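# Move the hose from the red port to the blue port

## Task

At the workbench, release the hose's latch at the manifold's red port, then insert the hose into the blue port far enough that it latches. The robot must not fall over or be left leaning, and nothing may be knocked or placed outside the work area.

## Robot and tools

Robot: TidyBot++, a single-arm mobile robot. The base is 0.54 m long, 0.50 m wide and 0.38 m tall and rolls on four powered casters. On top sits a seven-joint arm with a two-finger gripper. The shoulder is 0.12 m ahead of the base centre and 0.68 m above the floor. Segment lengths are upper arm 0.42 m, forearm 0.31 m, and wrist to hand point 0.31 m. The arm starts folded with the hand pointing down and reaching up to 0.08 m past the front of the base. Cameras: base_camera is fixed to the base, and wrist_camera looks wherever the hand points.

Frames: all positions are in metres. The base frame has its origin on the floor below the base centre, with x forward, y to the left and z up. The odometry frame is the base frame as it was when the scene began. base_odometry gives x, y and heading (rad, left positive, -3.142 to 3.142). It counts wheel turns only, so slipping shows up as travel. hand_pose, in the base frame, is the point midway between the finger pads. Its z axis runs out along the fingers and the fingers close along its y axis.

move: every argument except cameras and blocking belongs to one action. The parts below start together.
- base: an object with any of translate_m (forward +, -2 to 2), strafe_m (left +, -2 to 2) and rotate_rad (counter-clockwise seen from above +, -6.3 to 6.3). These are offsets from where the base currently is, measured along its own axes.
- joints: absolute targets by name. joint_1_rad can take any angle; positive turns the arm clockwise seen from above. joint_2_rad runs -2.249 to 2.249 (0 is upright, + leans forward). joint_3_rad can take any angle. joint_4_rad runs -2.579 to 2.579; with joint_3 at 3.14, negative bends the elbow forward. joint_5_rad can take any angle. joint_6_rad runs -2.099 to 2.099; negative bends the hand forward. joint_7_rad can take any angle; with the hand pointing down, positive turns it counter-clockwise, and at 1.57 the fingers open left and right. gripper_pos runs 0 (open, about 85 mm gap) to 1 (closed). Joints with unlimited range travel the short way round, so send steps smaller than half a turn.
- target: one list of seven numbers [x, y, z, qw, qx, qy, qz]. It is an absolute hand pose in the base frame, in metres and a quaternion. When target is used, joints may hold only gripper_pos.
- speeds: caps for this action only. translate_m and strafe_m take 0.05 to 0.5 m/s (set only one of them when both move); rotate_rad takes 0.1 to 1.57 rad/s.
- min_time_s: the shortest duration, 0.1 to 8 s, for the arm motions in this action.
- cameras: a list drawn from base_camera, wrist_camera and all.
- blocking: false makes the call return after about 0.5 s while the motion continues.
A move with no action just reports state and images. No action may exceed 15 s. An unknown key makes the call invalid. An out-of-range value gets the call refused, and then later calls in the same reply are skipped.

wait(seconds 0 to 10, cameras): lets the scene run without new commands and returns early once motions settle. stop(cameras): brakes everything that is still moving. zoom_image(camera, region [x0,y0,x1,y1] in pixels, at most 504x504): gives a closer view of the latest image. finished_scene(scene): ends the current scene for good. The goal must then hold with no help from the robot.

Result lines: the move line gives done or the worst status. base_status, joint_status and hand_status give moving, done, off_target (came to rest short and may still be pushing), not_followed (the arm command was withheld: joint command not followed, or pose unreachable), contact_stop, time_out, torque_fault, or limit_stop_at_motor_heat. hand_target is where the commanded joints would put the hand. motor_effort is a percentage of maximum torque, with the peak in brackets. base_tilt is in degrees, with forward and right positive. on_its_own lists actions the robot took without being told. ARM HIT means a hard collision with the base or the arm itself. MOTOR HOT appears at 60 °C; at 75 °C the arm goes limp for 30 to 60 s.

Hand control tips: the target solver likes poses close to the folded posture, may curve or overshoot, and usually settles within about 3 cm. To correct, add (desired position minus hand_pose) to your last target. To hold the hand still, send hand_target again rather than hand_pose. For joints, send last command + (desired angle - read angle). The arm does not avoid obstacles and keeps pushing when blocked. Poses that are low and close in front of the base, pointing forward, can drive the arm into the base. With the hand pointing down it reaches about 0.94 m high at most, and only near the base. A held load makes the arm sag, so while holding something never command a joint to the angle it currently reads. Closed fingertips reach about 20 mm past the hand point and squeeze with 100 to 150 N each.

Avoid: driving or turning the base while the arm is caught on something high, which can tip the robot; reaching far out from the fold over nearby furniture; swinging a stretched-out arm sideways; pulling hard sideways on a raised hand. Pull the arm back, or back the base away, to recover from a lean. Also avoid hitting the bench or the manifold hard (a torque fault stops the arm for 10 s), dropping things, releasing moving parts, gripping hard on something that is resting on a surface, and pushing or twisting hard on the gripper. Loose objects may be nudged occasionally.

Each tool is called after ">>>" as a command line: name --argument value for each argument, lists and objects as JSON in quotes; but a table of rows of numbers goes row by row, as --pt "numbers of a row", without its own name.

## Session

>>> move

Scene clock: 0.00 s.
Motor temperatures (°C): [32 30 26 28 39 41 33]
base_odometry: x=+0.000 y=+0.000 heading=+0.000
base_tilt: forward=+0.1 right=-0.1
base_status: not commanded
joint_positions: joint_1_rad=-0.020 joint_2_rad=-0.384 joint_3_rad=+3.150 joint_4_rad=-2.502 joint_5_rad=+0.015 joint_6_rad=-0.908 joint_7_rad=+1.572 gripper_pos=+0.000
joint_status: not commanded
motor_effort: joint_1_rad=+0 joint_2_rad=-1 joint_3_rad=+0 joint_4_rad=+14 joint_5_rad=-1 joint_6_rad=+1 joint_7_rad=+1
hand_pose: x=+0.2657 y=-0.0002 z=+0.5992 quat_wxyz=(+0.004, +0.998, +0.011, +0.058) (m; base frame)
hand_target: x=+0.2662 y=-0.0002 z=+0.5995 quat_wxyz=(+0.004, +0.998, +0.011, +0.058) (m; base frame)
hand_status: not commanded
pictures: base_camera, wrist_camera
camera_calibration:
wrist_camera: T_world_to_cam=[[0.00762168, -0.999118, 0.0412822, -0.0297446], [-0.993352, -0.0123068, -0.114456, 0.38725], [0.114863, -0.0401354, -0.99257, 0.701375], [0, 0, 0, 1]] pos_world=[0.30434, 0.00319746, 0.741715]

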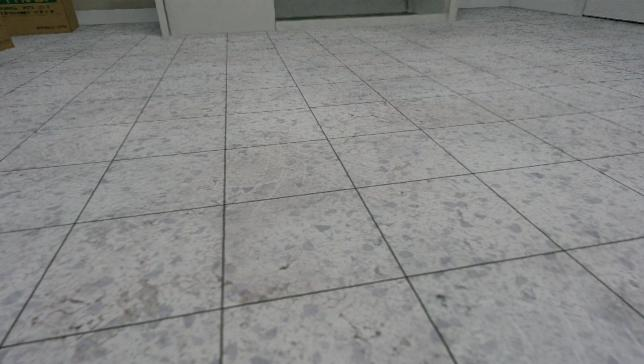

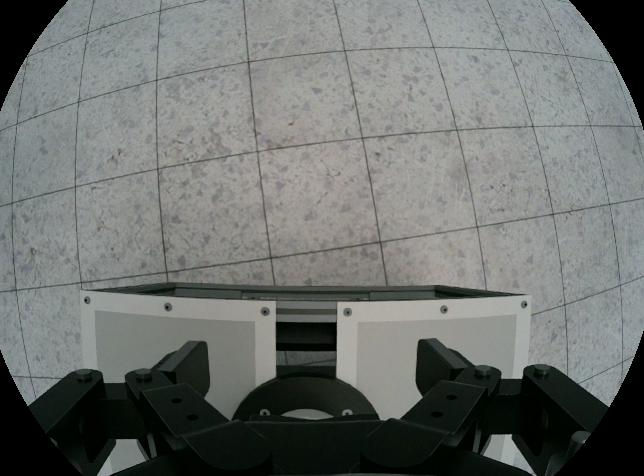

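>>> move --base '{"translate_m": 0.9}' --joints '{"joint_1_rad": 0.0, "joint_2_rad": 0.0, "joint_4_rad": -1.6, "joint_6_rad": -0.35}' --cameras '["all"]'

Scene clock: 3.47 s.
move: done
base_odometry: x=+0.900 y=+0.000 heading=+0.000
base_tilt: forward=+0.1 right=-0.1
base_status: done
joint_positions: joint_1_rad=-0.020 joint_2_rad=-0.008 joint_3_rad=+3.150 joint_4_rad=-1.639 joint_5_rad=+0.015 joint_6_rad=-0.427 joint_7_rad=+1.572 gripper_pos=+0.000
joint_status: all done
motor_effort: joint_1_rad=+0(1) joint_2_rad=-19(21) joint_3_rad=+0(1) joint_4_rad=+19(20) joint_5_rad=+0(1) joint_6_rad=+8(9) joint_7_rad=+1(1)
hand_pose: x=+0.7045 y=+0.0062 z=+0.9375 quat_wxyz=(+0.003, +0.857, +0.010, +0.515) (m; base frame)
hand_target: x=+0.7225 y=-0.0050 z=+0.9782 quat_wxyz=(+0.009, +0.828, +0.002, +0.561) (m; base frame)
hand_status: not commanded
pictures: base_camera, wrist_camera
camera_calibration:
wrist_camera: T_world_to_cam=[[-0.0205054, -0.999537, 0.0224724, -0.00304884], [-0.469682, -0.0102118, -0.882776, 1.21331], [0.882597, -0.0286566, -0.469256, -0.0445336], [0, 0, 0, 1]] pos_world=[0.609115, 0.00806652, 1.05026]

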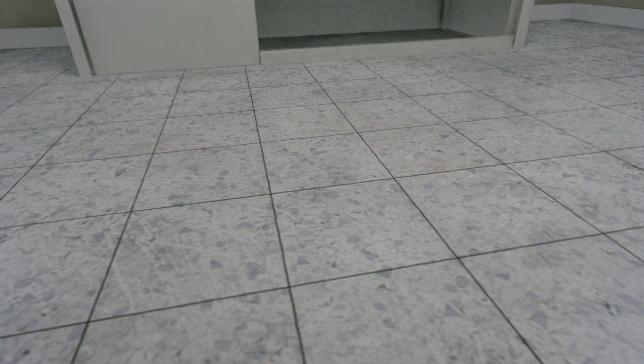

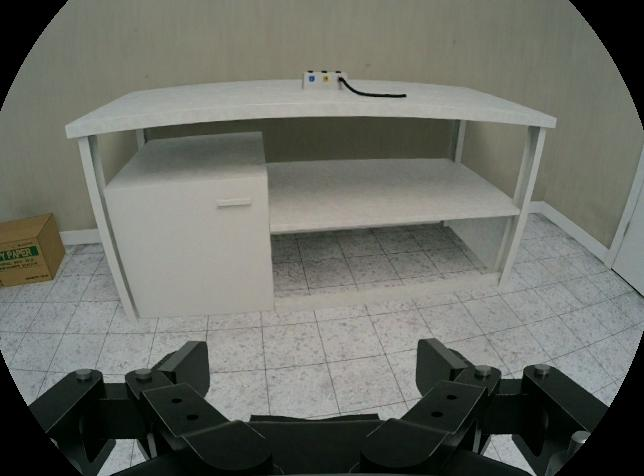

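>>> move --base '{"translate_m": 1.053, "strafe_m": -0.225, "rotate_rad": 0.17}' --joints '{"joint_1_rad": 0.02, "joint_2_rad": 0.0, "joint_4_rad": -1.15, "joint_6_rad": -0.95, "gripper_pos": 1}' --cameras '["all"]'

>>> zoom_image --camera "wrist_camera" --region '[220, 80, 440, 240]'

Scene clock: 8.03 s.
move: done
base_odometry: x=+1.953 y=-0.225 heading=+0.170
base_tilt: forward=+0.1 right=-0.1
base_status: done
joint_positions: joint_1_rad=+0.003 joint_2_rad=-0.003 joint_3_rad=+3.142 joint_4_rad=-1.191 joint_5_rad=+0.015 joint_6_rad=-0.861 joint_7_rad=+1.572 gripper_pos=+0.999
joint_status: all done
motor_effort: joint_1_rad=+0(3) joint_2_rad=-17(20) joint_3_rad=+0(3) joint_4_rad=+19(21) joint_5_rad=-1(1) joint_6_rad=+8(10) joint_7_rad=+1(1)
hand_pose: x=+0.6857 y=-0.0043 z=+1.0768 quat_wxyz=(+0.009, +0.854, +0.000, +0.519) (m; base frame)
hand_target: x=+0.6744 y=-0.0180 z=+1.0738 quat_wxyz=(+0.015, +0.867, -0.011, +0.497) (m; base frame)
hand_status: not commanded
pictures: base_camera, wrist_camera
camera_calibration:
wrist_camera: T_world_to_cam=[[-0.0423471, -0.998879, 0.0211718, -0.000687105], [-0.460991, 0.000734482, -0.887405, 1.32642], [0.886394, -0.047339, -0.460505, 0.0250653], [0, 0, 0, 1]] pos_world=[0.58922, -0.000473999, 1.18863]

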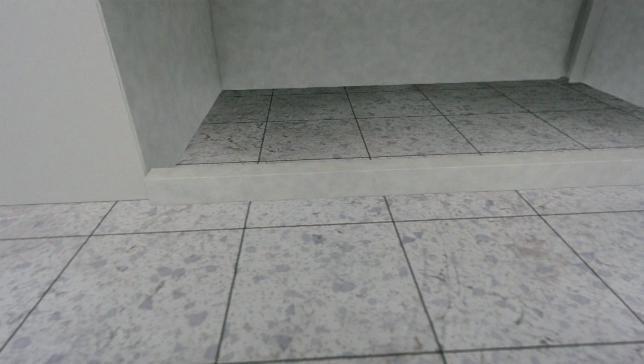

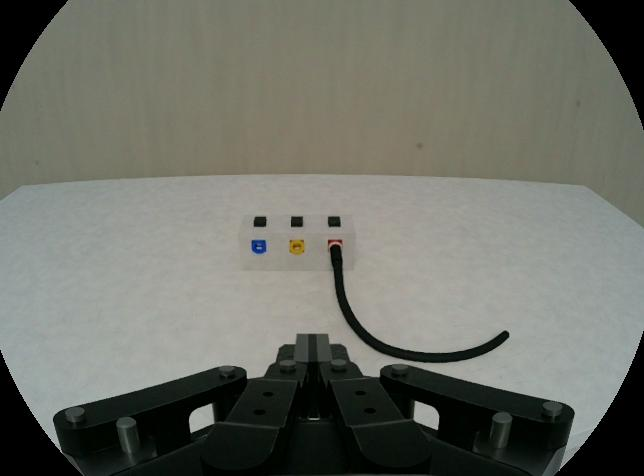

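Scaled by 2.291.

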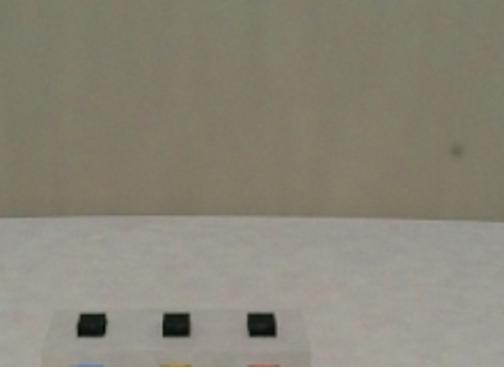

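>>> move --base '{"translate_m": 0.393, "strafe_m": -0.0675, "rotate_rad": 0.027}' --target '[0.66, 0.0, 1.03, 0, 0.966, 0, 0.259]' --cameras '["wrist_camera"]'

Scene clock: 12.13 s.
move: done
base_odometry: x=+2.352 y=-0.225 heading=+0.198
base_tilt: forward=+0.1 right=-0.1
base_status: done
joint_positions: joint_1_rad=+0.007 joint_2_rad=+0.423 joint_3_rad=+3.172 joint_4_rad=-0.321 joint_5_rad=+0.003 joint_6_rad=-1.815 joint_7_rad=+1.572 gripper_pos=+0.999
joint_status: not commanded
motor_effort: joint_1_rad=+0(3) joint_2_rad=-25(30) joint_3_rad=+0(3) joint_4_rad=+13(19) joint_5_rad=+0(1) joint_6_rad=+4(9) joint_7_rad=+1(1)
hand_pose: x=+0.6761 y=-0.0145 z=+1.0368 quat_wxyz=(+0.013, +0.958, -0.015, +0.287) (m; base frame)
hand_target: x=+0.6600 y=+0.0000 z=+1.0300 quat_wxyz=(+0.000, +0.966, +0.000, +0.259) (m; base frame)
hand_status: done (0.023 m and 4.0 deg from the pose sent, 0.054 m and 32.6 deg at the start)
pictures: wrist_camera
camera_calibration:
wrist_camera: T_world_to_cam=[[-0.0622808, -0.997357, 0.0374134, -0.0138136], [-0.834591, 0.031486, -0.549969, 1.1897], [0.547337, -0.0654774, -0.834347, 0.631244], [0, 0, 0, 1]] pos_world=[0.646552, -0.0099039, 1.18149]

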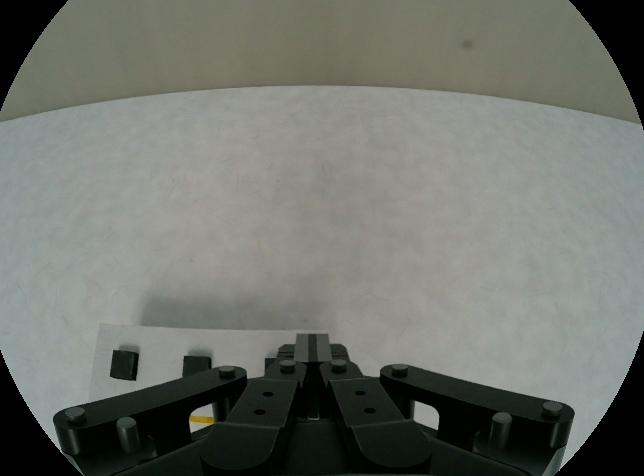

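>>> move --base '{"strafe_m": 0.0235}' --target '[0.695, 0.0, 0.992, 0, 0.966, 0, 0.259]'

>>> move --target '[0.707, 0.0, 0.97, 0, 0.966, 0, 0.259]' --cameras '["wrist_camera"]'

>>> zoom_image --camera "wrist_camera" --region '[180, 260, 420, 440]'

Scene clock: 14.30 s.
move: done
base_odometry: x=+2.348 y=-0.202 heading=+0.198
base_tilt: forward=+0.1 right=-0.1
base_status: done
joint_positions: joint_1_rad=-0.005 joint_2_rad=+0.424 joint_3_rad=+3.175 joint_4_rad=-0.444 joint_5_rad=+0.001 joint_6_rad=-1.789 joint_7_rad=+1.572 gripper_pos=+0.999
joint_status: not commanded
motor_effort: joint_1_rad=+0(2) joint_2_rad=-27(28) joint_3_rad=+0(2) joint_4_rad=+14(15) joint_5_rad=+0(1) joint_6_rad=+4(6) joint_7_rad=+1(1)
hand_pose: x=+0.6775 y=-0.0085 z=+0.9927 quat_wxyz=(+0.010, +0.971, -0.010, +0.240) (m; base frame)
hand_target: x=+0.6950 y=+0.0000 z=+0.9920 quat_wxyz=(+0.000, +0.966, +0.000, +0.259) (m; base frame)
hand_status: done (0.019 m and 2.8 deg from the pose sent, 0.051 m and 4.0 deg at the start)
pictures: none

Scene clock: 15.27 s.
move: done
base_odometry: x=+2.348 y=-0.202 heading=+0.198
base_tilt: forward=+0.1 right=-0.1
base_status: not commanded
joint_positions: joint_1_rad=-0.005 joint_2_rad=+0.424 joint_3_rad=+3.175 joint_4_rad=-0.556 joint_5_rad=+0.001 joint_6_rad=-1.705 joint_7_rad=+1.572 gripper_pos=+0.999
joint_status: not commanded
motor_effort: joint_1_rad=+0(1) joint_2_rad=-27(29) joint_3_rad=+0(1) joint_4_rad=+15(16) joint_5_rad=+0(1) joint_6_rad=+5(5) joint_7_rad=+1(1)
hand_pose: x=+0.6907 y=-0.0092 z=+0.9607 quat_wxyz=(+0.010, +0.974, -0.010, +0.226) (m; base frame)
hand_target: x=+0.7070 y=+0.0000 z=+0.9700 quat_wxyz=(+0.000, +0.966, +0.000, +0.259) (m; base frame)
hand_status: done (0.021 m and 4.2 deg from the pose sent, 0.038 m and 2.8 deg at the start)
pictures: wrist_camera
camera_calibration:
wrist_camera: T_world_to_cam=[[-0.0473392, -0.998086, 0.0397798, -0.0174235], [-0.897806, 0.025059, -0.439678, 1.09744], [0.43784, -0.0565285, -0.897274, 0.69625], [0, 0, 0, 1]] pos_world=[0.679614, -0.00553294, 1.10794]

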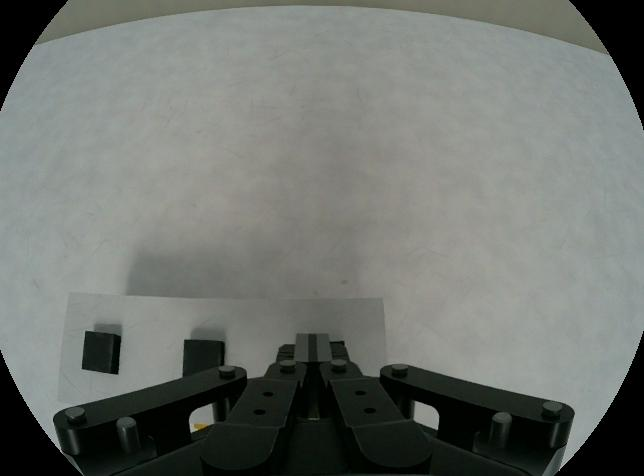

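Scaled by 2.100.

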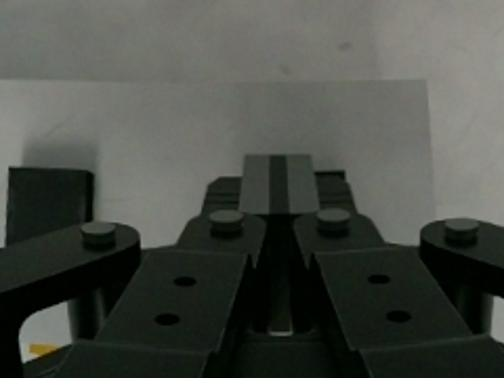

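>>> move --target '[0.702, 0.0, 0.99, 0, 0.966, 0, 0.259]'

>>> move --target '[0.715, 0.0, 0.968, 0, 0.966, 0, 0.259]'

>>> move --target '[0.718, 0.0, 0.95, 0, 0.966, 0, 0.259]' --cameras '["wrist_camera"]'

>>> zoom_image --camera "wrist_camera" --region '[180, 260, 420, 440]'

Scene clock: 17.43 s.
move: done
base_odometry: x=+2.348 y=-0.202 heading=+0.198
base_tilt: forward=+0.1 right=-0.1
base_status: not commanded
joint_positions: joint_1_rad=-0.005 joint_2_rad=+0.434 joint_3_rad=+3.175 joint_4_rad=-0.465 joint_5_rad=+0.001 joint_6_rad=-1.705 joint_7_rad=+1.572 gripper_pos=+0.999
joint_status: not commanded
motor_effort: joint_1_rad=+0(1) joint_2_rad=-27(29) joint_3_rad=-1(1) joint_4_rad=+15(16) joint_5_rad=+0(1) joint_6_rad=+5(5) joint_7_rad=+1(1)
hand_pose: x=+0.7017 y=-0.0089 z=+0.9917 quat_wxyz=(+0.010, +0.964, -0.009, +0.265) (m; base frame)
hand_target: x=+0.7020 y=+0.0000 z=+0.9900 quat_wxyz=(+0.000, +0.966, +0.000, +0.259) (m; base frame)
hand_status: done (0.009 m and 1.8 deg from the pose sent, 0.033 m and 4.2 deg at the start)
pictures: none

Scene clock: 18.37 s.
move: done
base_odometry: x=+2.348 y=-0.202 heading=+0.198
base_tilt: forward=+0.1 right=-0.1
base_status: not commanded
joint_positions: joint_1_rad=-0.005 joint_2_rad=+0.435 joint_3_rad=+3.175 joint_4_rad=-0.526 joint_5_rad=+0.001 joint_6_rad=-1.693 joint_7_rad=+1.572 gripper_pos=+0.999
joint_status: not commanded
motor_effort: joint_1_rad=+1(1) joint_2_rad=-27(29) joint_3_rad=+0(1) joint_4_rad=+15(16) joint_5_rad=+0(1) joint_6_rad=+4(5) joint_7_rad=+1(1)
hand_pose: x=+0.6999 y=-0.0092 z=+0.9685 quat_wxyz=(+0.010, +0.970, -0.010, +0.241) (m; base frame)
hand_target: x=+0.7150 y=+0.0000 z=+0.9680 quat_wxyz=(+0.000, +0.966, +0.000, +0.259) (m; base frame)
hand_status: done (0.018 m and 2.6 deg from the pose sent, 0.029 m and 1.8 deg at the start)
pictures: none

Scene clock: 19.33 s.
move: done
base_odometry: x=+2.348 y=-0.202 heading=+0.198
base_tilt: forward=+0.1 right=-0.1
base_status: not commanded
joint_positions: joint_1_rad=-0.005 joint_2_rad=+0.405 joint_3_rad=+3.175 joint_4_rad=-0.614 joint_5_rad=+0.001 joint_6_rad=-1.624 joint_7_rad=+1.572 gripper_pos=+0.999
joint_status: not commanded
motor_effort: joint_1_rad=+1(2) joint_2_rad=-21(28) joint_3_rad=+0(1) joint_4_rad=+12(15) joint_5_rad=+0(1) joint_6_rad=+3(5) joint_7_rad=+1(1)
hand_pose: x=+0.7015 y=-0.0097 z=+0.9602 quat_wxyz=(+0.010, +0.969, -0.010, +0.247) (m; base frame)
hand_target: x=+0.7180 y=+0.0000 z=+0.9500 quat_wxyz=(+0.000, +0.966, +0.000, +0.259) (m; base frame)
hand_status: done (0.022 m and 2.1 deg from the pose sent, 0.027 m and 2.6 deg at the start)
pictures: wrist_camera
camera_calibration:
wrist_camera: T_world_to_cam=[[-0.048541, -0.998096, 0.0380539, -0.0149341], [-0.877852, 0.0244569, -0.478308, 1.13012], [0.476467, -0.0566232, -0.877367, 0.644821], [0, 0, 0, 1]] pos_world=[0.684118, -0.00603305, 1.10686]

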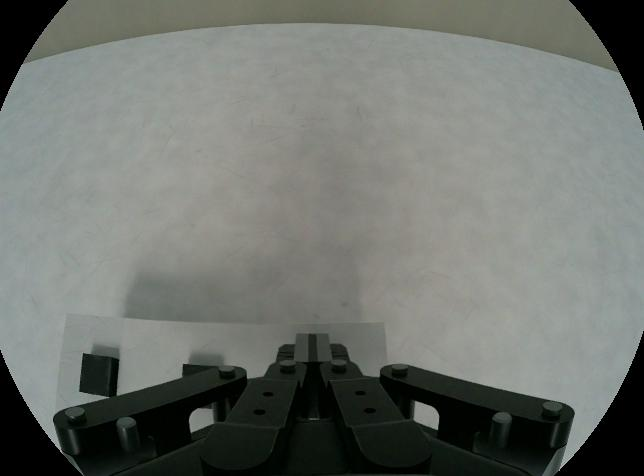

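Scaled by 2.100.

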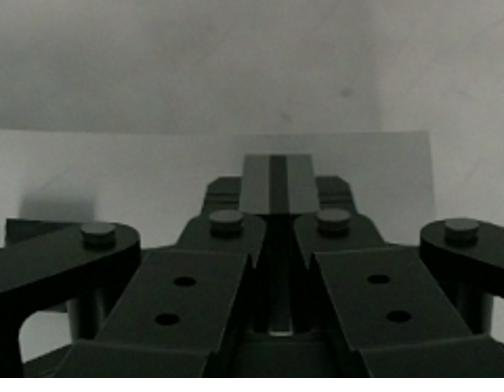

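>>> move --target '[0.72, 0.0, 0.90, 0, 0.966, 0, 0.259]'

>>> move --target '[0.718, 0.0, 0.85, 0, 0.968, 0, 0.25]'

>>> move --target '[0.715, 0.0, 0.82, 0, 0.97, 0, 0.243]'

>>> move --target '[0.70, 0.0, 1.02, 0, 0.945, 0, 0.325]'

>>> move --target '[0.58, 0.0, 1.02, 0, 0.924, 0, 0.383]' --joints '{"gripper_pos": 0.3}' --cameras '["wrist_camera"]'

>>> zoom_image --camera "wrist_camera" --region '[150, 180, 390, 360]'

Scene clock: 21.37 s.
move: off_target
base_odometry: x=+2.348 y=-0.202 heading=+0.198
base_tilt: forward=+0.1 right=-0.1
base_status: not commanded
joint_positions: joint_1_rad=-0.007 joint_2_rad=+0.290 joint_3_rad=+3.175 joint_4_rad=-0.848 joint_5_rad=+0.001 joint_6_rad=-1.407 joint_7_rad=+1.572 gripper_pos=+0.999
joint_status: not commanded
motor_effort: joint_1_rad=+2(2) joint_2_rad=-11(21) joint_3_rad=+1(2) joint_4_rad=+8(12) joint_5_rad=+2(2) joint_6_rad=+3(4) joint_7_rad=+1(1)
hand_pose: x=+0.6999 y=-0.0104 z=+0.9593 quat_wxyz=(+0.009, +0.956, -0.010, +0.294) (m; base frame)
hand_target: x=+0.7200 y=+0.0000 z=+0.9000 quat_wxyz=(+0.000, +0.966, +0.000, +0.259) (m; base frame)
hand_status: off_target (0.063 m and 4.4 deg from the pose sent, 0.064 m and 2.1 deg at the start)
pictures: none

Scene clock: 22.50 s.
move: off_target
base_odometry: x=+2.348 y=-0.202 heading=+0.198
base_tilt: forward=+0.1 right=-0.1
base_status: not commanded
joint_positions: joint_1_rad=-0.008 joint_2_rad=+0.218 joint_3_rad=+3.175 joint_4_rad=-1.005 joint_5_rad=+0.001 joint_6_rad=-1.250 joint_7_rad=+1.572 gripper_pos=+0.999
joint_status: not commanded
motor_effort: joint_1_rad=+2(2) joint_2_rad=-3(11) joint_3_rad=+2(2) joint_4_rad=+5(9) joint_5_rad=+1(2) joint_6_rad=+1(3) joint_7_rad=+1(1)
hand_pose: x=+0.6988 y=-0.0108 z=+0.9555 quat_wxyz=(+0.008, +0.945, -0.009, +0.328) (m; base frame)
hand_target: x=+0.7180 y=+0.0000 z=+0.8500 quat_wxyz=(+0.000, +0.968, +0.000, +0.250) (m; base frame)
hand_status: off_target (0.108 m and 9.4 deg from the pose sent, 0.111 m and 5.4 deg at the start)
pictures: none

Scene clock: 23.40 s.
move: off_target
base_odometry: x=+2.348 y=-0.202 heading=+0.198
base_tilt: forward=+0.1 right=-0.1
base_status: not commanded
joint_positions: joint_1_rad=-0.009 joint_2_rad=+0.181 joint_3_rad=+3.175 joint_4_rad=-1.083 joint_5_rad=+0.001 joint_6_rad=-1.165 joint_7_rad=+1.572 gripper_pos=+0.999
joint_status: not commanded
motor_effort: joint_1_rad=+2(3) joint_2_rad=+3(3) joint_3_rad=+2(2) joint_4_rad=+2(5) joint_5_rad=+1(2) joint_6_rad=+1(2) joint_7_rad=+1(1)
hand_pose: x=+0.6981 y=-0.0110 z=+0.9547 quat_wxyz=(+0.007, +0.937, -0.009, +0.348) (m; base frame)
hand_target: x=+0.7150 y=+0.0000 z=+0.8200 quat_wxyz=(+0.000, +0.970, +0.000, +0.243) (m; base frame)
hand_status: off_target (0.136 m and 12.7 deg from the pose sent, 0.137 m and 10.3 deg at the start)
pictures: none

Scene clock: 25.23 s.
move: done
base_odometry: x=+2.348 y=-0.202 heading=+0.198
base_tilt: forward=+0.1 right=-0.1
base_status: not commanded
joint_positions: joint_1_rad=-0.009 joint_2_rad=+0.332 joint_3_rad=+3.175 joint_4_rad=-0.650 joint_5_rad=+0.001 joint_6_rad=-1.453 joint_7_rad=+1.572 gripper_pos=+0.999
joint_status: not commanded
motor_effort: joint_1_rad=+0(3) joint_2_rad=-26(30) joint_3_rad=+0(2) joint_4_rad=+16(18) joint_5_rad=+0(2) joint_6_rad=+6(7) joint_7_rad=+1(1)
hand_pose: x=+0.7199 y=-0.0088 z=+1.0172 quat_wxyz=(+0.009, +0.938, -0.008, +0.346) (m; base frame)
hand_target: x=+0.7000 y=+0.0000 z=+1.0200 quat_wxyz=(+0.000, +0.946, +0.000, +0.325) (m; base frame)
hand_status: done (0.022 m and 2.9 deg from the pose sent, 0.066 m and 3.1 deg at the start)
pictures: none

Scene clock: 27.07 s.
move: done
base_odometry: x=+2.348 y=-0.202 heading=+0.198
base_tilt: forward=+0.1 right=-0.2
base_status: not commanded
joint_positions: joint_1_rad=-0.009 joint_2_rad=-0.076 joint_3_rad=+3.174 joint_4_rad=-1.185 joint_5_rad=+0.001 joint_6_rad=-1.323 joint_7_rad=+1.572 gripper_pos=+0.300
joint_status: all done
motor_effort: joint_1_rad=+0(1) joint_2_rad=-14(28) joint_3_rad=+0(1) joint_4_rad=+17(17) joint_5_rad=+0(2) joint_6_rad=+5(7) joint_7_rad=+1(1)
hand_pose: x=+0.5715 y=-0.0106 z=+1.0057 quat_wxyz=(+0.004, +0.937, -0.011, +0.348) (m; base frame)
hand_target: x=+0.5800 y=+0.0000 z=+1.0200 quat_wxyz=(+0.000, +0.924, +0.000, +0.383) (m; base frame)
hand_status: done (0.020 m and 4.5 deg from the pose sent, 0.140 m and 4.8 deg at the start)
pictures: wrist_camera
camera_calibration:
wrist_camera: T_world_to_cam=[[-0.0523686, -0.99848, 0.0171994, -0.000619178], [-0.758037, 0.0285339, -0.651587, 1.14357], [0.650105, -0.0471605, -0.758379, 0.527808], [0, 0, 0, 1]] pos_world=[0.523705, -0.00835705, 1.14542]

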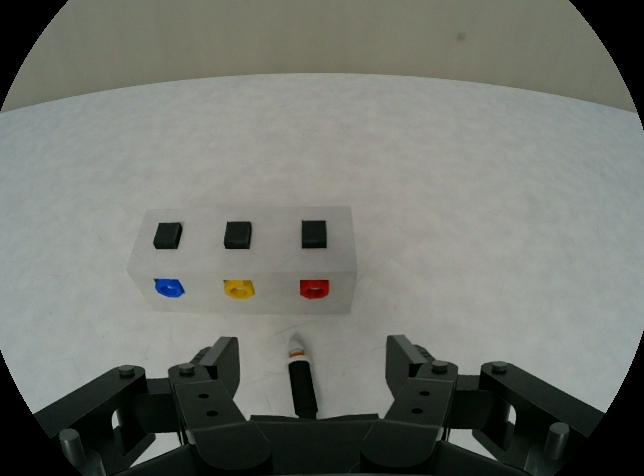

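Scaled by 2.100.

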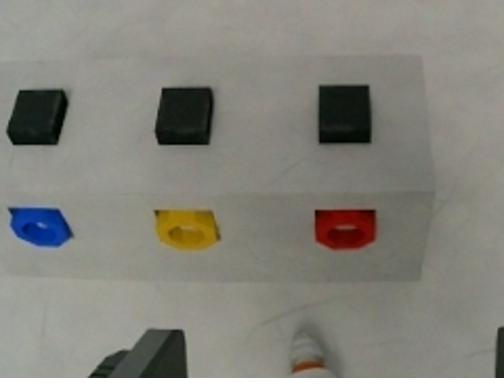

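>>> move --base '{"strafe_m": 0.006}' --target '[0.584, 0.0, 0.945, 0, 0.924, 0, 0.383]'

>>> move --target '[0.607, 0.0, 0.915, 0, 0.924, 0, 0.383]'

>>> move --target '[0.613, 0.0, 0.898, 0, 0.924, 0, 0.383]' --cameras '["wrist_camera"]'

>>> zoom_image --camera "wrist_camera" --region '[200, 240, 440, 420]'

Scene clock: 31.37 s.
move: done
base_odometry: x=+2.347 y=-0.196 heading=+0.198
base_tilt: forward=+0.1 right=-0.2
base_status: done
joint_positions: joint_1_rad=-0.009 joint_2_rad=-0.121 joint_3_rad=+3.171 joint_4_rad=-1.483 joint_5_rad=+0.001 joint_6_rad=-1.078 joint_7_rad=+1.572 gripper_pos=+0.300
joint_status: not commanded
motor_effort: joint_1_rad=+1(2) joint_2_rad=-13(15) joint_3_rad=+0(2) joint_4_rad=+18(19) joint_5_rad=-1(2) joint_6_rad=+6(7) joint_7_rad=+1(1)
hand_pose: x=+0.5767 y=-0.0089 z=+0.9270 quat_wxyz=(+0.002, +0.939, -0.009, +0.344) (m; base frame)
hand_target: x=+0.5840 y=+0.0000 z=+0.9450 quat_wxyz=(+0.000, +0.924, +0.000, +0.383) (m; base frame)
hand_status: done (0.021 m and 5.0 deg from the pose sent, 0.063 m and 4.5 deg at the start)
pictures: none

Scene clock: 32.47 s.
move: done
base_odometry: x=+2.347 y=-0.196 heading=+0.198
base_tilt: forward=+0.1 right=-0.1
base_status: not commanded
joint_positions: joint_1_rad=-0.009 joint_2_rad=-0.112 joint_3_rad=+3.171 joint_4_rad=-1.546 joint_5_rad=+0.001 joint_6_rad=-0.971 joint_7_rad=+1.572 gripper_pos=+0.300
joint_status: not commanded
motor_effort: joint_1_rad=+0(1) joint_2_rad=-15(16) joint_3_rad=-1(1) joint_4_rad=+18(19) joint_5_rad=+0(1) joint_6_rad=+6(7) joint_7_rad=+1(1)
hand_pose: x=+0.5929 y=-0.0091 z=+0.9119 quat_wxyz=(+0.003, +0.933, -0.009, +0.360) (m; base frame)
hand_target: x=+0.6070 y=+0.0000 z=+0.9150 quat_wxyz=(+0.000, +0.924, +0.000, +0.383) (m; base frame)
hand_status: done (0.017 m and 3.1 deg from the pose sent, 0.034 m and 5.0 deg at the start)
pictures: none

Scene clock: 33.20 s.
move: done
base_odometry: x=+2.347 y=-0.196 heading=+0.198
base_tilt: forward=+0.1 right=-0.1
base_status: not commanded
joint_positions: joint_1_rad=-0.009 joint_2_rad=-0.108 joint_3_rad=+3.171 joint_4_rad=-1.592 joint_5_rad=+0.001 joint_6_rad=-0.914 joint_7_rad=+1.572 gripper_pos=+0.300
joint_status: not commanded
motor_effort: joint_1_rad=+0(1) joint_2_rad=-14(15) joint_3_rad=+0(1) joint_4_rad=+18(19) joint_5_rad=+0(1) joint_6_rad=+6(7) joint_7_rad=+1(1)
hand_pose: x=+0.5980 y=-0.0091 z=+0.8985 quat_wxyz=(+0.003, +0.932, -0.009, +0.363) (m; base frame)
hand_target: x=+0.6130 y=+0.0000 z=+0.8980 quat_wxyz=(+0.000, +0.924, +0.000, +0.383) (m; base frame)
hand_status: done (0.018 m and 2.6 deg from the pose sent, 0.026 m and 3.1 deg at the start)
pictures: wrist_camera
camera_calibration:
wrist_camera: T_world_to_cam=[[-0.0487241, -0.998689, 0.0157222, 0.00322728], [-0.735993, 0.0252574, -0.676518, 1.10294], [0.675234, -0.0445342, -0.736258, 0.394479], [0, 0, 0, 1]] pos_world=[0.545546, -0.00706645, 1.03655]

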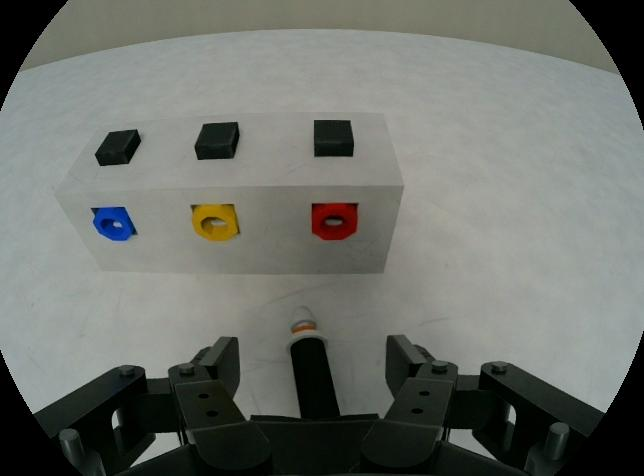

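Scaled by 2.100.

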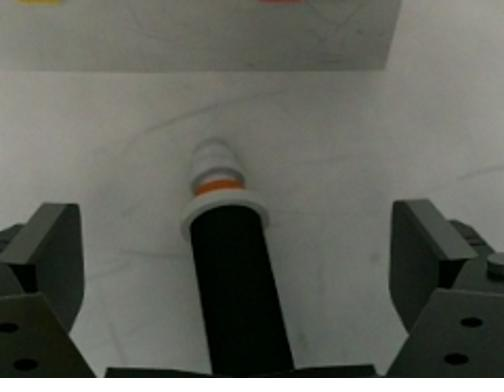

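>>> move --base '{"translate_m": -0.009}' --target '[0.615, 0.0, 0.891, 0, 0.924, 0, 0.383]'

>>> move --joints '{"gripper_pos": 1}' --cameras '["wrist_camera"]'

>>> zoom_image --camera "wrist_camera" --region '[200, 240, 440, 420]'

Scene clock: 34.50 s.
move: done
base_odometry: x=+2.338 y=-0.198 heading=+0.197
base_tilt: forward=+0.1 right=-0.1
base_status: done
joint_positions: joint_1_rad=-0.009 joint_2_rad=-0.103 joint_3_rad=+3.171 joint_4_rad=-1.610 joint_5_rad=+0.001 joint_6_rad=-0.890 joint_7_rad=+1.572 gripper_pos=+0.300
joint_status: not commanded
motor_effort: joint_1_rad=+1(1) joint_2_rad=-14(17) joint_3_rad=+0(1) joint_4_rad=+18(19) joint_5_rad=-1(1) joint_6_rad=+7(7) joint_7_rad=+1(1)
hand_pose: x=+0.6006 y=-0.0091 z=+0.8912 quat_wxyz=(+0.003, +0.932, -0.009, +0.363) (m; base frame)
hand_target: x=+0.6150 y=+0.0000 z=+0.8910 quat_wxyz=(+0.000, +0.924, +0.000, +0.383) (m; base frame)
hand_status: done (0.017 m and 2.6 deg from the pose sent, 0.021 m and 2.6 deg at the start)
pictures: none

Scene clock: 35.43 s.
move: off_target
base_odometry: x=+2.338 y=-0.198 heading=+0.197
base_tilt: forward=+0.1 right=-0.1
base_status: not commanded
joint_positions: joint_1_rad=-0.009 joint_2_rad=-0.103 joint_3_rad=+3.171 joint_4_rad=-1.610 joint_5_rad=+0.001 joint_6_rad=-0.889 joint_7_rad=+1.572 gripper_pos=+0.871
joint_status: gripper_pos off_target (ended at +0.871, target +1.000)
motor_effort: joint_1_rad=+0(1) joint_2_rad=-15(15) joint_3_rad=+0(1) joint_4_rad=+18(18) joint_5_rad=-1(1) joint_6_rad=+5(7) joint_7_rad=+1(1)
hand_pose: x=+0.6009 y=-0.0091 z=+0.8914 quat_wxyz=(+0.003, +0.931, -0.009, +0.364) (m; base frame)
hand_target: x=+0.6150 y=+0.0000 z=+0.8910 quat_wxyz=(+0.000, +0.924, +0.000, +0.383) (m; base frame)
hand_status: not commanded
pictures: wrist_camera
camera_calibration:
wrist_camera: T_world_to_cam=[[-0.0487381, -0.998687, 0.0157977, 0.00340547], [-0.735084, 0.0251566, -0.677509, 1.10071], [0.676222, -0.0446331, -0.735345, 0.385877], [0, 0, 0, 1]] pos_world=[0.548344, -0.00706624, 1.02944]

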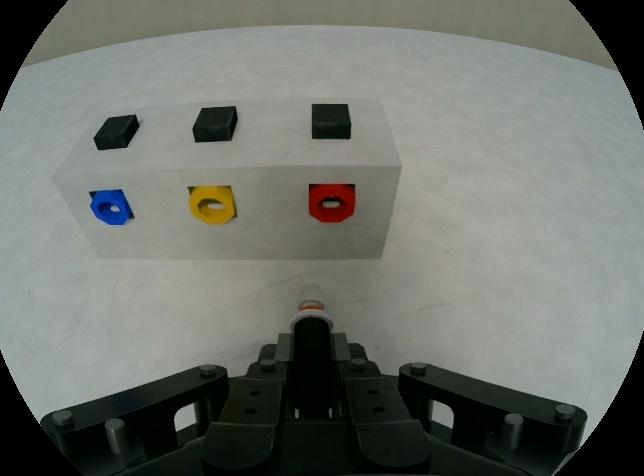

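Scaled by 2.100.

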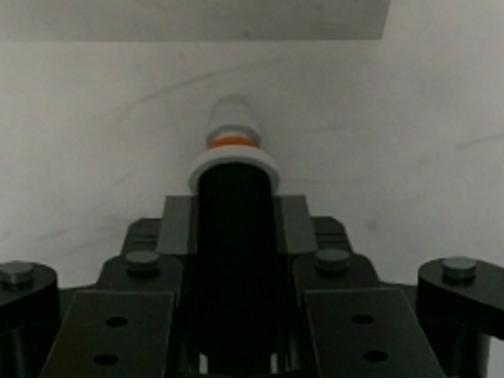

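>>> move --target '[0.600, 0.0, 0.93, 0, 0.935, 0, 0.354]'

>>> move --base '{"translate_m": -0.02, "strafe_m": 0.1024}' --target '[0.606, 0.0, 0.934, 0, 0.941, 0, 0.338]' --cameras '["wrist_camera"]'

>>> zoom_image --camera "wrist_camera" --region '[250, 180, 390, 340]'

Scene clock: 38.20 s.
move: done
base_odometry: x=+2.338 y=-0.198 heading=+0.197
base_tilt: forward=+0.1 right=-0.1
base_status: not commanded
joint_positions: joint_1_rad=-0.009 joint_2_rad=-0.094 joint_3_rad=+3.171 joint_4_rad=-1.491 joint_5_rad=+0.001 joint_6_rad=-0.966 joint_7_rad=+1.572 gripper_pos=+0.871
joint_status: not commanded
motor_effort: joint_1_rad=+0(1) joint_2_rad=-15(16) joint_3_rad=+0(1) joint_4_rad=+19(20) joint_5_rad=-1(1) joint_6_rad=+7(7) joint_7_rad=+1(1)
hand_pose: x=+0.6078 y=-0.0093 z=+0.9335 quat_wxyz=(+0.003, +0.925, -0.009, +0.379) (m; base frame)
hand_target: x=+0.6000 y=+0.0000 z=+0.9300 quat_wxyz=(+0.000, +0.935, +0.000, +0.354) (m; base frame)
hand_status: done (0.013 m and 3.3 deg from the pose sent, 0.040 m and 1.6 deg at the start)
pictures: none

Scene clock: 39.47 s.
move: done
base_odometry: x=+2.298 y=-0.101 heading=+0.198
base_tilt: forward=+0.1 right=-0.2
base_status: done
joint_positions: joint_1_rad=-0.013 joint_2_rad=-0.055 joint_3_rad=+3.166 joint_4_rad=-1.423 joint_5_rad=+0.001 joint_6_rad=-1.028 joint_7_rad=+1.572 gripper_pos=+0.871
joint_status: not commanded
motor_effort: joint_1_rad=+0(2) joint_2_rad=-16(17) joint_3_rad=+0(3) joint_4_rad=+18(19) joint_5_rad=-1(2) joint_6_rad=+6(7) joint_7_rad=+1(1)
hand_pose: x=+0.6152 y=-0.0049 z=+0.9368 quat_wxyz=(+0.002, +0.931, -0.005, +0.364) (m; base frame)
hand_target: x=+0.6060 y=+0.0000 z=+0.9340 quat_wxyz=(+0.000, +0.941, +0.000, +0.338) (m; base frame)
hand_status: done (0.011 m and 3.3 deg from the pose sent, 0.010 m and 5.2 deg at the start)
pictures: wrist_camera
camera_calibration:
wrist_camera: T_world_to_cam=[[-0.0403124, -0.999034, 0.0174852, 0.000800857], [-0.734951, 0.0177918, -0.677887, 1.14197], [0.676921, -0.040178, -0.734958, 0.409039], [0, 0, 0, 1]] pos_world=[0.562438, -0.00308335, 1.07474]

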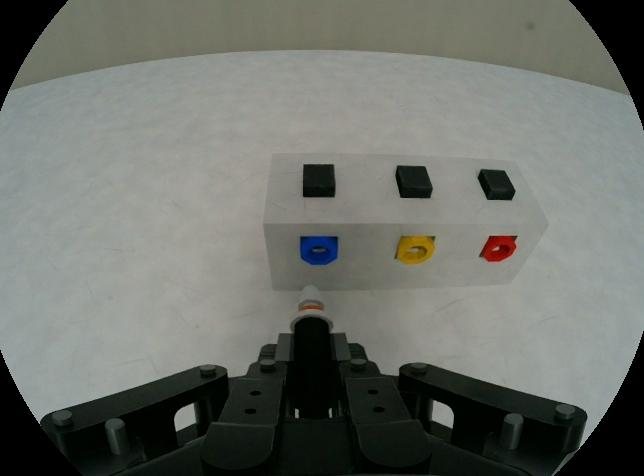

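Scaled by 3.150.

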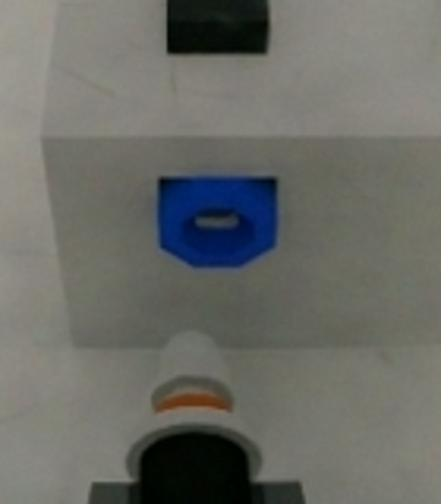

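>>> move --base '{"strafe_m": -0.006}' --target '[0.610, 0.0, 0.926, 0, 0.944, 0, 0.33]' --cameras '["wrist_camera"]'

>>> zoom_image --camera "wrist_camera" --region '[250, 180, 390, 340]'

Scene clock: 40.87 s.
move: done
base_odometry: x=+2.299 y=-0.107 heading=+0.198
base_tilt: forward=+0.1 right=-0.1
base_status: done
joint_positions: joint_1_rad=-0.013 joint_2_rad=-0.039 joint_3_rad=+3.166 joint_4_rad=-1.422 joint_5_rad=+0.001 joint_6_rad=-1.029 joint_7_rad=+1.572 gripper_pos=+0.871
joint_status: not commanded
motor_effort: joint_1_rad=+0(2) joint_2_rad=-16(17) joint_3_rad=+0(3) joint_4_rad=+19(19) joint_5_rad=-1(2) joint_6_rad=+6(8) joint_7_rad=+1(1)
hand_pose: x=+0.6192 y=-0.0047 z=+0.9287 quat_wxyz=(+0.002, +0.934, -0.005, +0.356) (m; base frame)
hand_target: x=+0.6100 y=+0.0000 z=+0.9260 quat_wxyz=(+0.000, +0.944, +0.000, +0.330) (m; base frame)
hand_status: done (0.011 m and 3.3 deg from the pose sent, 0.013 m and 4.2 deg at the start)
pictures: wrist_camera
camera_calibration:
wrist_camera: T_world_to_cam=[[-0.0396493, -0.999045, 0.0183457, 0.000184435], [-0.7462, 0.017394, -0.665494, 1.13493], [0.66454, -0.040076, -0.746177, 0.418525], [0, 0, 0, 1]] pos_world=[0.568766, -0.00278388, 1.06758]

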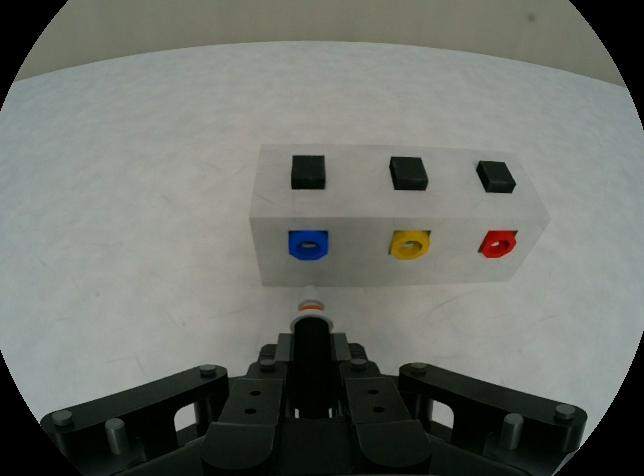

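Scaled by 3.150.

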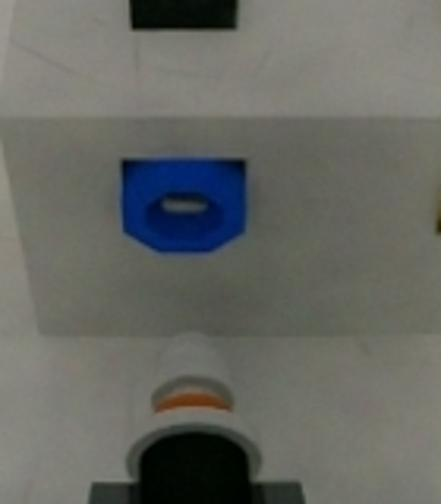

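>>> move --target '[0.606, 0.0, 0.921, 0, 0.950, 0, 0.312]' --cameras '["wrist_camera"]'

>>> zoom_image --camera "wrist_camera" --region '[250, 180, 390, 340]'

Scene clock: 42.23 s.
move: done
base_odometry: x=+2.299 y=-0.107 heading=+0.198
base_tilt: forward=+0.1 right=-0.1
base_status: not commanded
joint_positions: joint_1_rad=-0.013 joint_2_rad=-0.027 joint_3_rad=+3.166 joint_4_rad=-1.400 joint_5_rad=+0.001 joint_6_rad=-1.080 joint_7_rad=+1.572 gripper_pos=+0.871
joint_status: not commanded
motor_effort: joint_1_rad=+0(1) joint_2_rad=-16(18) joint_3_rad=+0(1) joint_4_rad=+18(19) joint_5_rad=+0(1) joint_6_rad=+6(7) joint_7_rad=+1(1)
hand_pose: x=+0.6140 y=-0.0045 z=+0.9237 quat_wxyz=(+0.002, +0.941, -0.005, +0.337) (m; base frame)
hand_target: x=+0.6060 y=+0.0000 z=+0.9210 quat_wxyz=(+0.000, +0.950, +0.000, +0.312) (m; base frame)
hand_status: done (0.010 m and 3.1 deg from the pose sent, 0.016 m and 5.4 deg at the start)
pictures: wrist_camera
camera_calibration:
wrist_camera: T_world_to_cam=[[-0.038885, -0.999047, 0.0198019, -0.00162152], [-0.772651, 0.0174951, -0.634589, 1.11545], [0.633639, -0.039976, -0.772596, 0.461547], [0, 0, 0, 1]] pos_world=[0.569336, -0.0026841, 1.06447]

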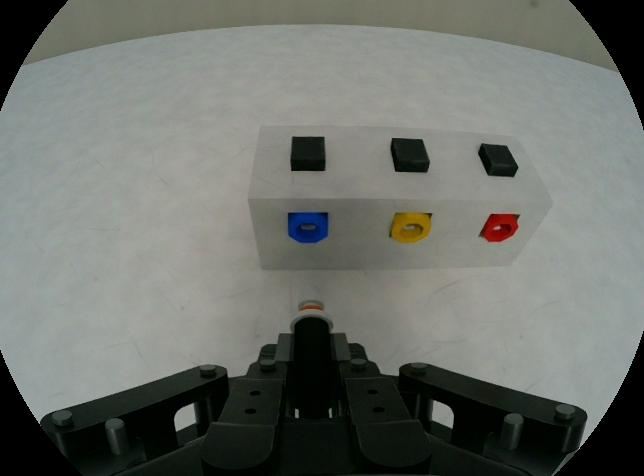

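Scaled by 3.150.

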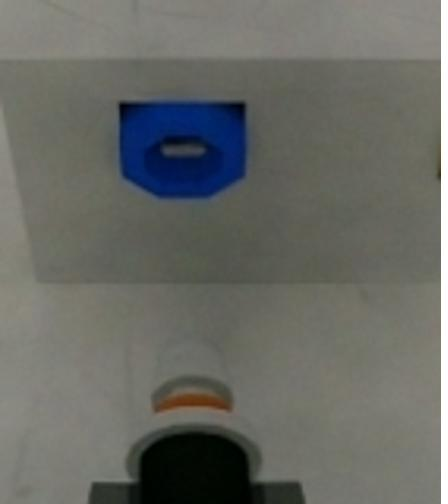

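>>> move --target '[0.604, 0.0, 0.931, 0, 0.950, 0, 0.312]'

>>> move --base '{"translate_m": 0.028}' --speeds '{"translate_m": 0.08}' --cameras '["wrist_camera"]'

>>> zoom_image --camera "wrist_camera" --region '[265, 230, 365, 340]'

Scene clock: 43.57 s.
move: done
base_odometry: x=+2.299 y=-0.107 heading=+0.198
base_tilt: forward=+0.1 right=-0.1
base_status: not commanded
joint_positions: joint_1_rad=-0.013 joint_2_rad=-0.024 joint_3_rad=+3.166 joint_4_rad=-1.366 joint_5_rad=+0.001 joint_6_rad=-1.112 joint_7_rad=+1.572 gripper_pos=+0.871
joint_status: not commanded
motor_effort: joint_1_rad=+0(1) joint_2_rad=-16(18) joint_3_rad=-1(1) joint_4_rad=+18(19) joint_5_rad=+0(1) joint_6_rad=+6(7) joint_7_rad=+0(1)
hand_pose: x=+0.6130 y=-0.0045 z=+0.9333 quat_wxyz=(+0.002, +0.941, -0.005, +0.337) (m; base frame)
hand_target: x=+0.6040 y=+0.0000 z=+0.9310 quat_wxyz=(+0.000, +0.950, +0.000, +0.312) (m; base frame)
hand_status: done (0.010 m and 3.1 deg from the pose sent, 0.013 m and 3.1 deg at the start)
pictures: none

Scene clock: 44.47 s.
move: done
base_odometry: x=+2.327 y=-0.101 heading=+0.198
base_tilt: forward=+0.1 right=-0.1
base_status: done
joint_positions: joint_1_rad=-0.013 joint_2_rad=-0.015 joint_3_rad=+3.166 joint_4_rad=-1.366 joint_5_rad=+0.001 joint_6_rad=-1.112 joint_7_rad=+1.572 gripper_pos=+0.871
joint_status: not commanded
motor_effort: joint_1_rad=+0(1) joint_2_rad=-17(19) joint_3_rad=+0(1) joint_4_rad=+18(19) joint_5_rad=-1(1) joint_6_rad=+5(7) joint_7_rad=+1(1)
hand_pose: x=+0.6151 y=-0.0045 z=+0.9292 quat_wxyz=(+0.002, +0.943, -0.005, +0.333) (m; base frame)
hand_target: x=+0.6040 y=+0.0000 z=+0.9310 quat_wxyz=(+0.000, +0.950, +0.000, +0.312) (m; base frame)
hand_status: not commanded
pictures: wrist_camera
camera_calibration:
wrist_camera: T_world_to_cam=[[-0.0386896, -0.999045, 0.0202901, -0.00228067], [-0.778314, 0.0173945, -0.627634, 1.11672], [0.626682, -0.040075, -0.778244, 0.474598], [0, 0, 0, 1]] pos_world=[0.571652, -0.00268389, 1.07029]

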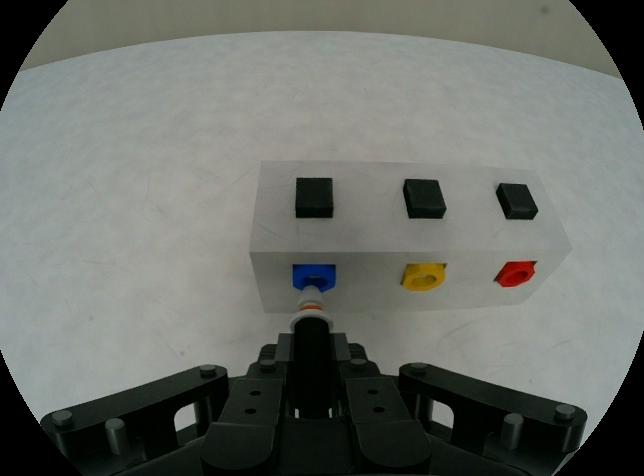

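Scaled by 4.582.

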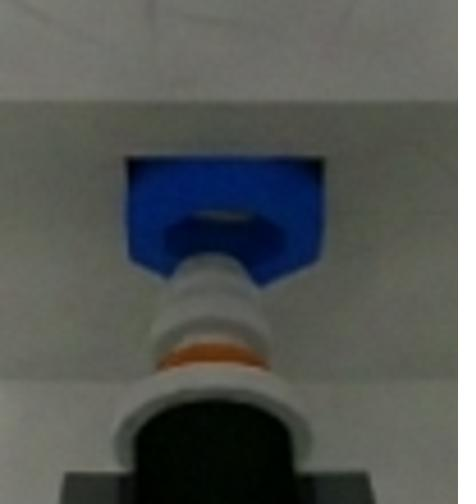

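>>> move --base '{"strafe_m": -0.0015}' --target '[0.605, 0.0, 0.926, 0, 0.950, 0, 0.312]'

>>> move --base '{"translate_m": 0.012}' --speeds '{"translate_m": 0.05}' --cameras '["wrist_camera"]'

>>> zoom_image --camera "wrist_camera" --region '[265, 230, 365, 340]'

Scene clock: 45.83 s.
move: done
base_odometry: x=+2.327 y=-0.103 heading=+0.198
base_tilt: forward=+0.1 right=-0.1
base_status: done
joint_positions: joint_1_rad=-0.013 joint_2_rad=-0.015 joint_3_rad=+3.166 joint_4_rad=-1.366 joint_5_rad=+0.001 joint_6_rad=-1.112 joint_7_rad=+1.572 gripper_pos=+0.871
joint_status: not commanded
motor_effort: joint_1_rad=+1(3) joint_2_rad=-17(18) joint_3_rad=+0(4) joint_4_rad=+18(18) joint_5_rad=+0(2) joint_6_rad=+5(6) joint_7_rad=+1(1)
hand_pose: x=+0.6151 y=-0.0045 z=+0.9292 quat_wxyz=(+0.002, +0.943, -0.005, +0.333) (m; base frame)
hand_target: x=+0.6050 y=+0.0000 z=+0.9260 quat_wxyz=(+0.000, +0.950, +0.000, +0.312) (m; base frame)
hand_status: done (0.012 m and 2.6 deg from the pose sent, 0.012 m and 2.6 deg at the start)
pictures: none

Scene clock: 46.53 s.
move: done
base_odometry: x=+2.339 y=-0.100 heading=+0.198
base_tilt: forward=+0.1 right=-0.1
base_status: done
joint_positions: joint_1_rad=-0.013 joint_2_rad=-0.027 joint_3_rad=+3.166 joint_4_rad=-1.366 joint_5_rad=+0.001 joint_6_rad=-1.138 joint_7_rad=+1.572 gripper_pos=+0.871
joint_status: not commanded
motor_effort: joint_1_rad=-1(2) joint_2_rad=-14(17) joint_3_rad=-1(2) joint_4_rad=+18(20) joint_5_rad=-1(3) joint_6_rad=+8(14) joint_7_rad=+1(1)
hand_pose: x=+0.6060 y=-0.0045 z=+0.9297 quat_wxyz=(+0.002, +0.945, -0.005, +0.326) (m; base frame)
hand_target: x=+0.6050 y=+0.0000 z=+0.9260 quat_wxyz=(+0.000, +0.950, +0.000, +0.312) (m; base frame)
hand_status: not commanded
pictures: wrist_camera
camera_calibration:
wrist_camera: T_world_to_cam=[[-0.0385871, -0.999046, 0.0204455, -0.00290006], [-0.787303, 0.017796, -0.616309, 1.10501], [0.615357, -0.0398784, -0.787239, 0.495957], [0, 0, 0, 1]] pos_world=[0.564678, -0.00278419, 1.07153]

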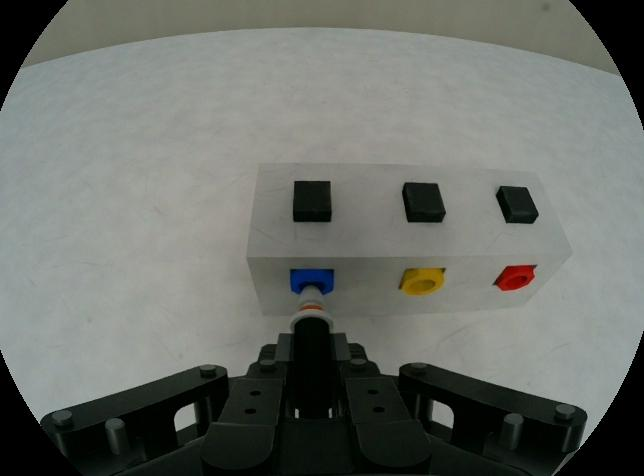

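Scaled by 4.582.

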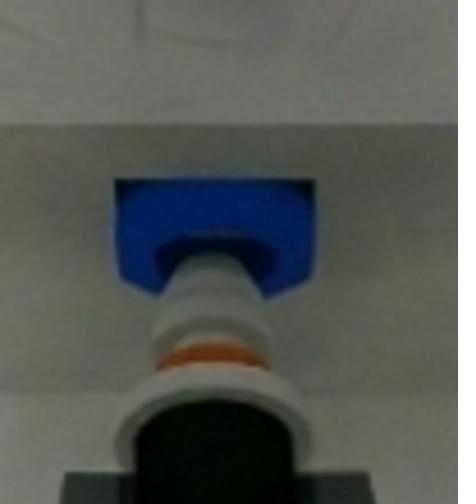

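>>> move --base '{"translate_m": -0.03}' --target '[0.612, 0.0, 0.922, 0, 0.905, 0, 0.425]'

>>> move --target '[0.618, 0.0, 0.925, 0, 0.897, 0, 0.442]' --cameras '["wrist_camera"]'

>>> zoom_image --camera "wrist_camera" --region '[265, 220, 365, 330]'

Scene clock: 49.57 s.
move: done
base_odometry: x=+2.310 y=-0.106 heading=+0.198
base_tilt: forward=+0.1 right=-0.1
base_status: done
joint_positions: joint_1_rad=-0.013 joint_2_rad=-0.114 joint_3_rad=+3.166 joint_4_rad=-1.622 joint_5_rad=+0.001 joint_6_rad=-0.845 joint_7_rad=+1.572 gripper_pos=+0.871
joint_status: not commanded
motor_effort: joint_1_rad=+0(1) joint_2_rad=-14(20) joint_3_rad=+0(2) joint_4_rad=+19(19) joint_5_rad=-1(2) joint_6_rad=+7(8) joint_7_rad=+1(1)
hand_pose: x=+0.6060 y=-0.0048 z=+0.9003 quat_wxyz=(+0.001, +0.923, -0.005, +0.384) (m; base frame)
hand_target: x=+0.6120 y=+0.0000 z=+0.9219 quat_wxyz=(+0.000, +0.905, +0.000, +0.425) (m; base frame)
hand_status: done (0.023 m and 5.2 deg from the pose sent, 0.011 m and 12.2 deg at the start)
pictures: none

Scene clock: 50.20 s.
move: done
base_odometry: x=+2.310 y=-0.106 heading=+0.198
base_tilt: forward=+0.1 right=-0.1
base_status: not commanded
joint_positions: joint_1_rad=-0.013 joint_2_rad=-0.119 joint_3_rad=+3.166 joint_4_rad=-1.646 joint_5_rad=+0.001 joint_6_rad=-0.781 joint_7_rad=+1.572 gripper_pos=+0.871
joint_status: not commanded
motor_effort: joint_1_rad=+0(1) joint_2_rad=-14(15) joint_3_rad=+0(1) joint_4_rad=+19(19) joint_5_rad=+0(1) joint_6_rad=+8(8) joint_7_rad=+1(1)
hand_pose: x=+0.6139 y=-0.0049 z=+0.9040 quat_wxyz=(+0.002, +0.914, -0.005, +0.405) (m; base frame)
hand_target: x=+0.6180 y=+0.0000 z=+0.9250 quat_wxyz=(+0.000, +0.897, +0.000, +0.442) (m; base frame)
hand_status: done (0.022 m and 4.8 deg from the pose sent, 0.028 m and 7.3 deg at the start)
pictures: wrist_camera
camera_calibration:
wrist_camera: T_world_to_cam=[[-0.0412418, -0.99906, 0.0133476, 0.00563702], [-0.672979, 0.0179019, -0.739445, 1.13647], [0.738511, -0.0394787, -0.673085, 0.292007], [0, 0, 0, 1]] pos_world=[0.549404, -0.00318524, 1.03683]

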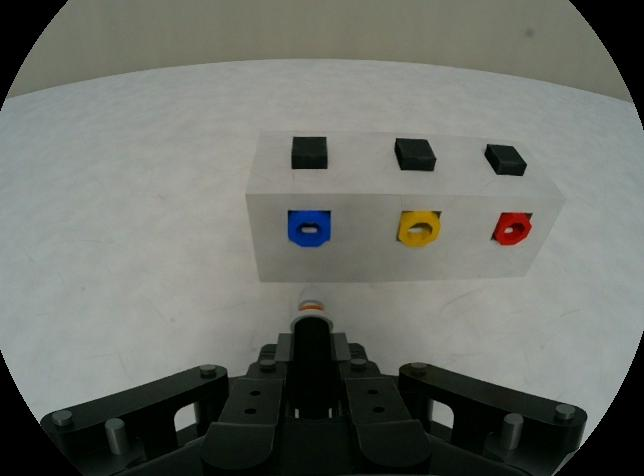

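Scaled by 4.582.

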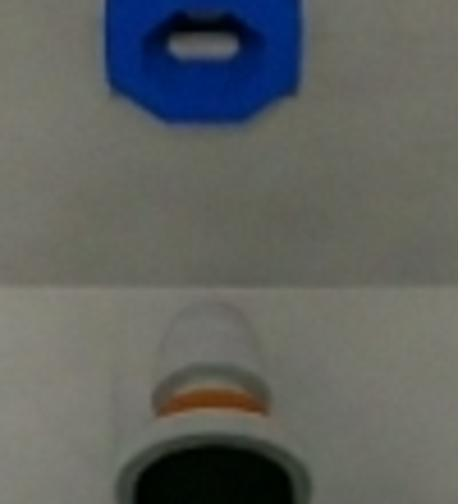

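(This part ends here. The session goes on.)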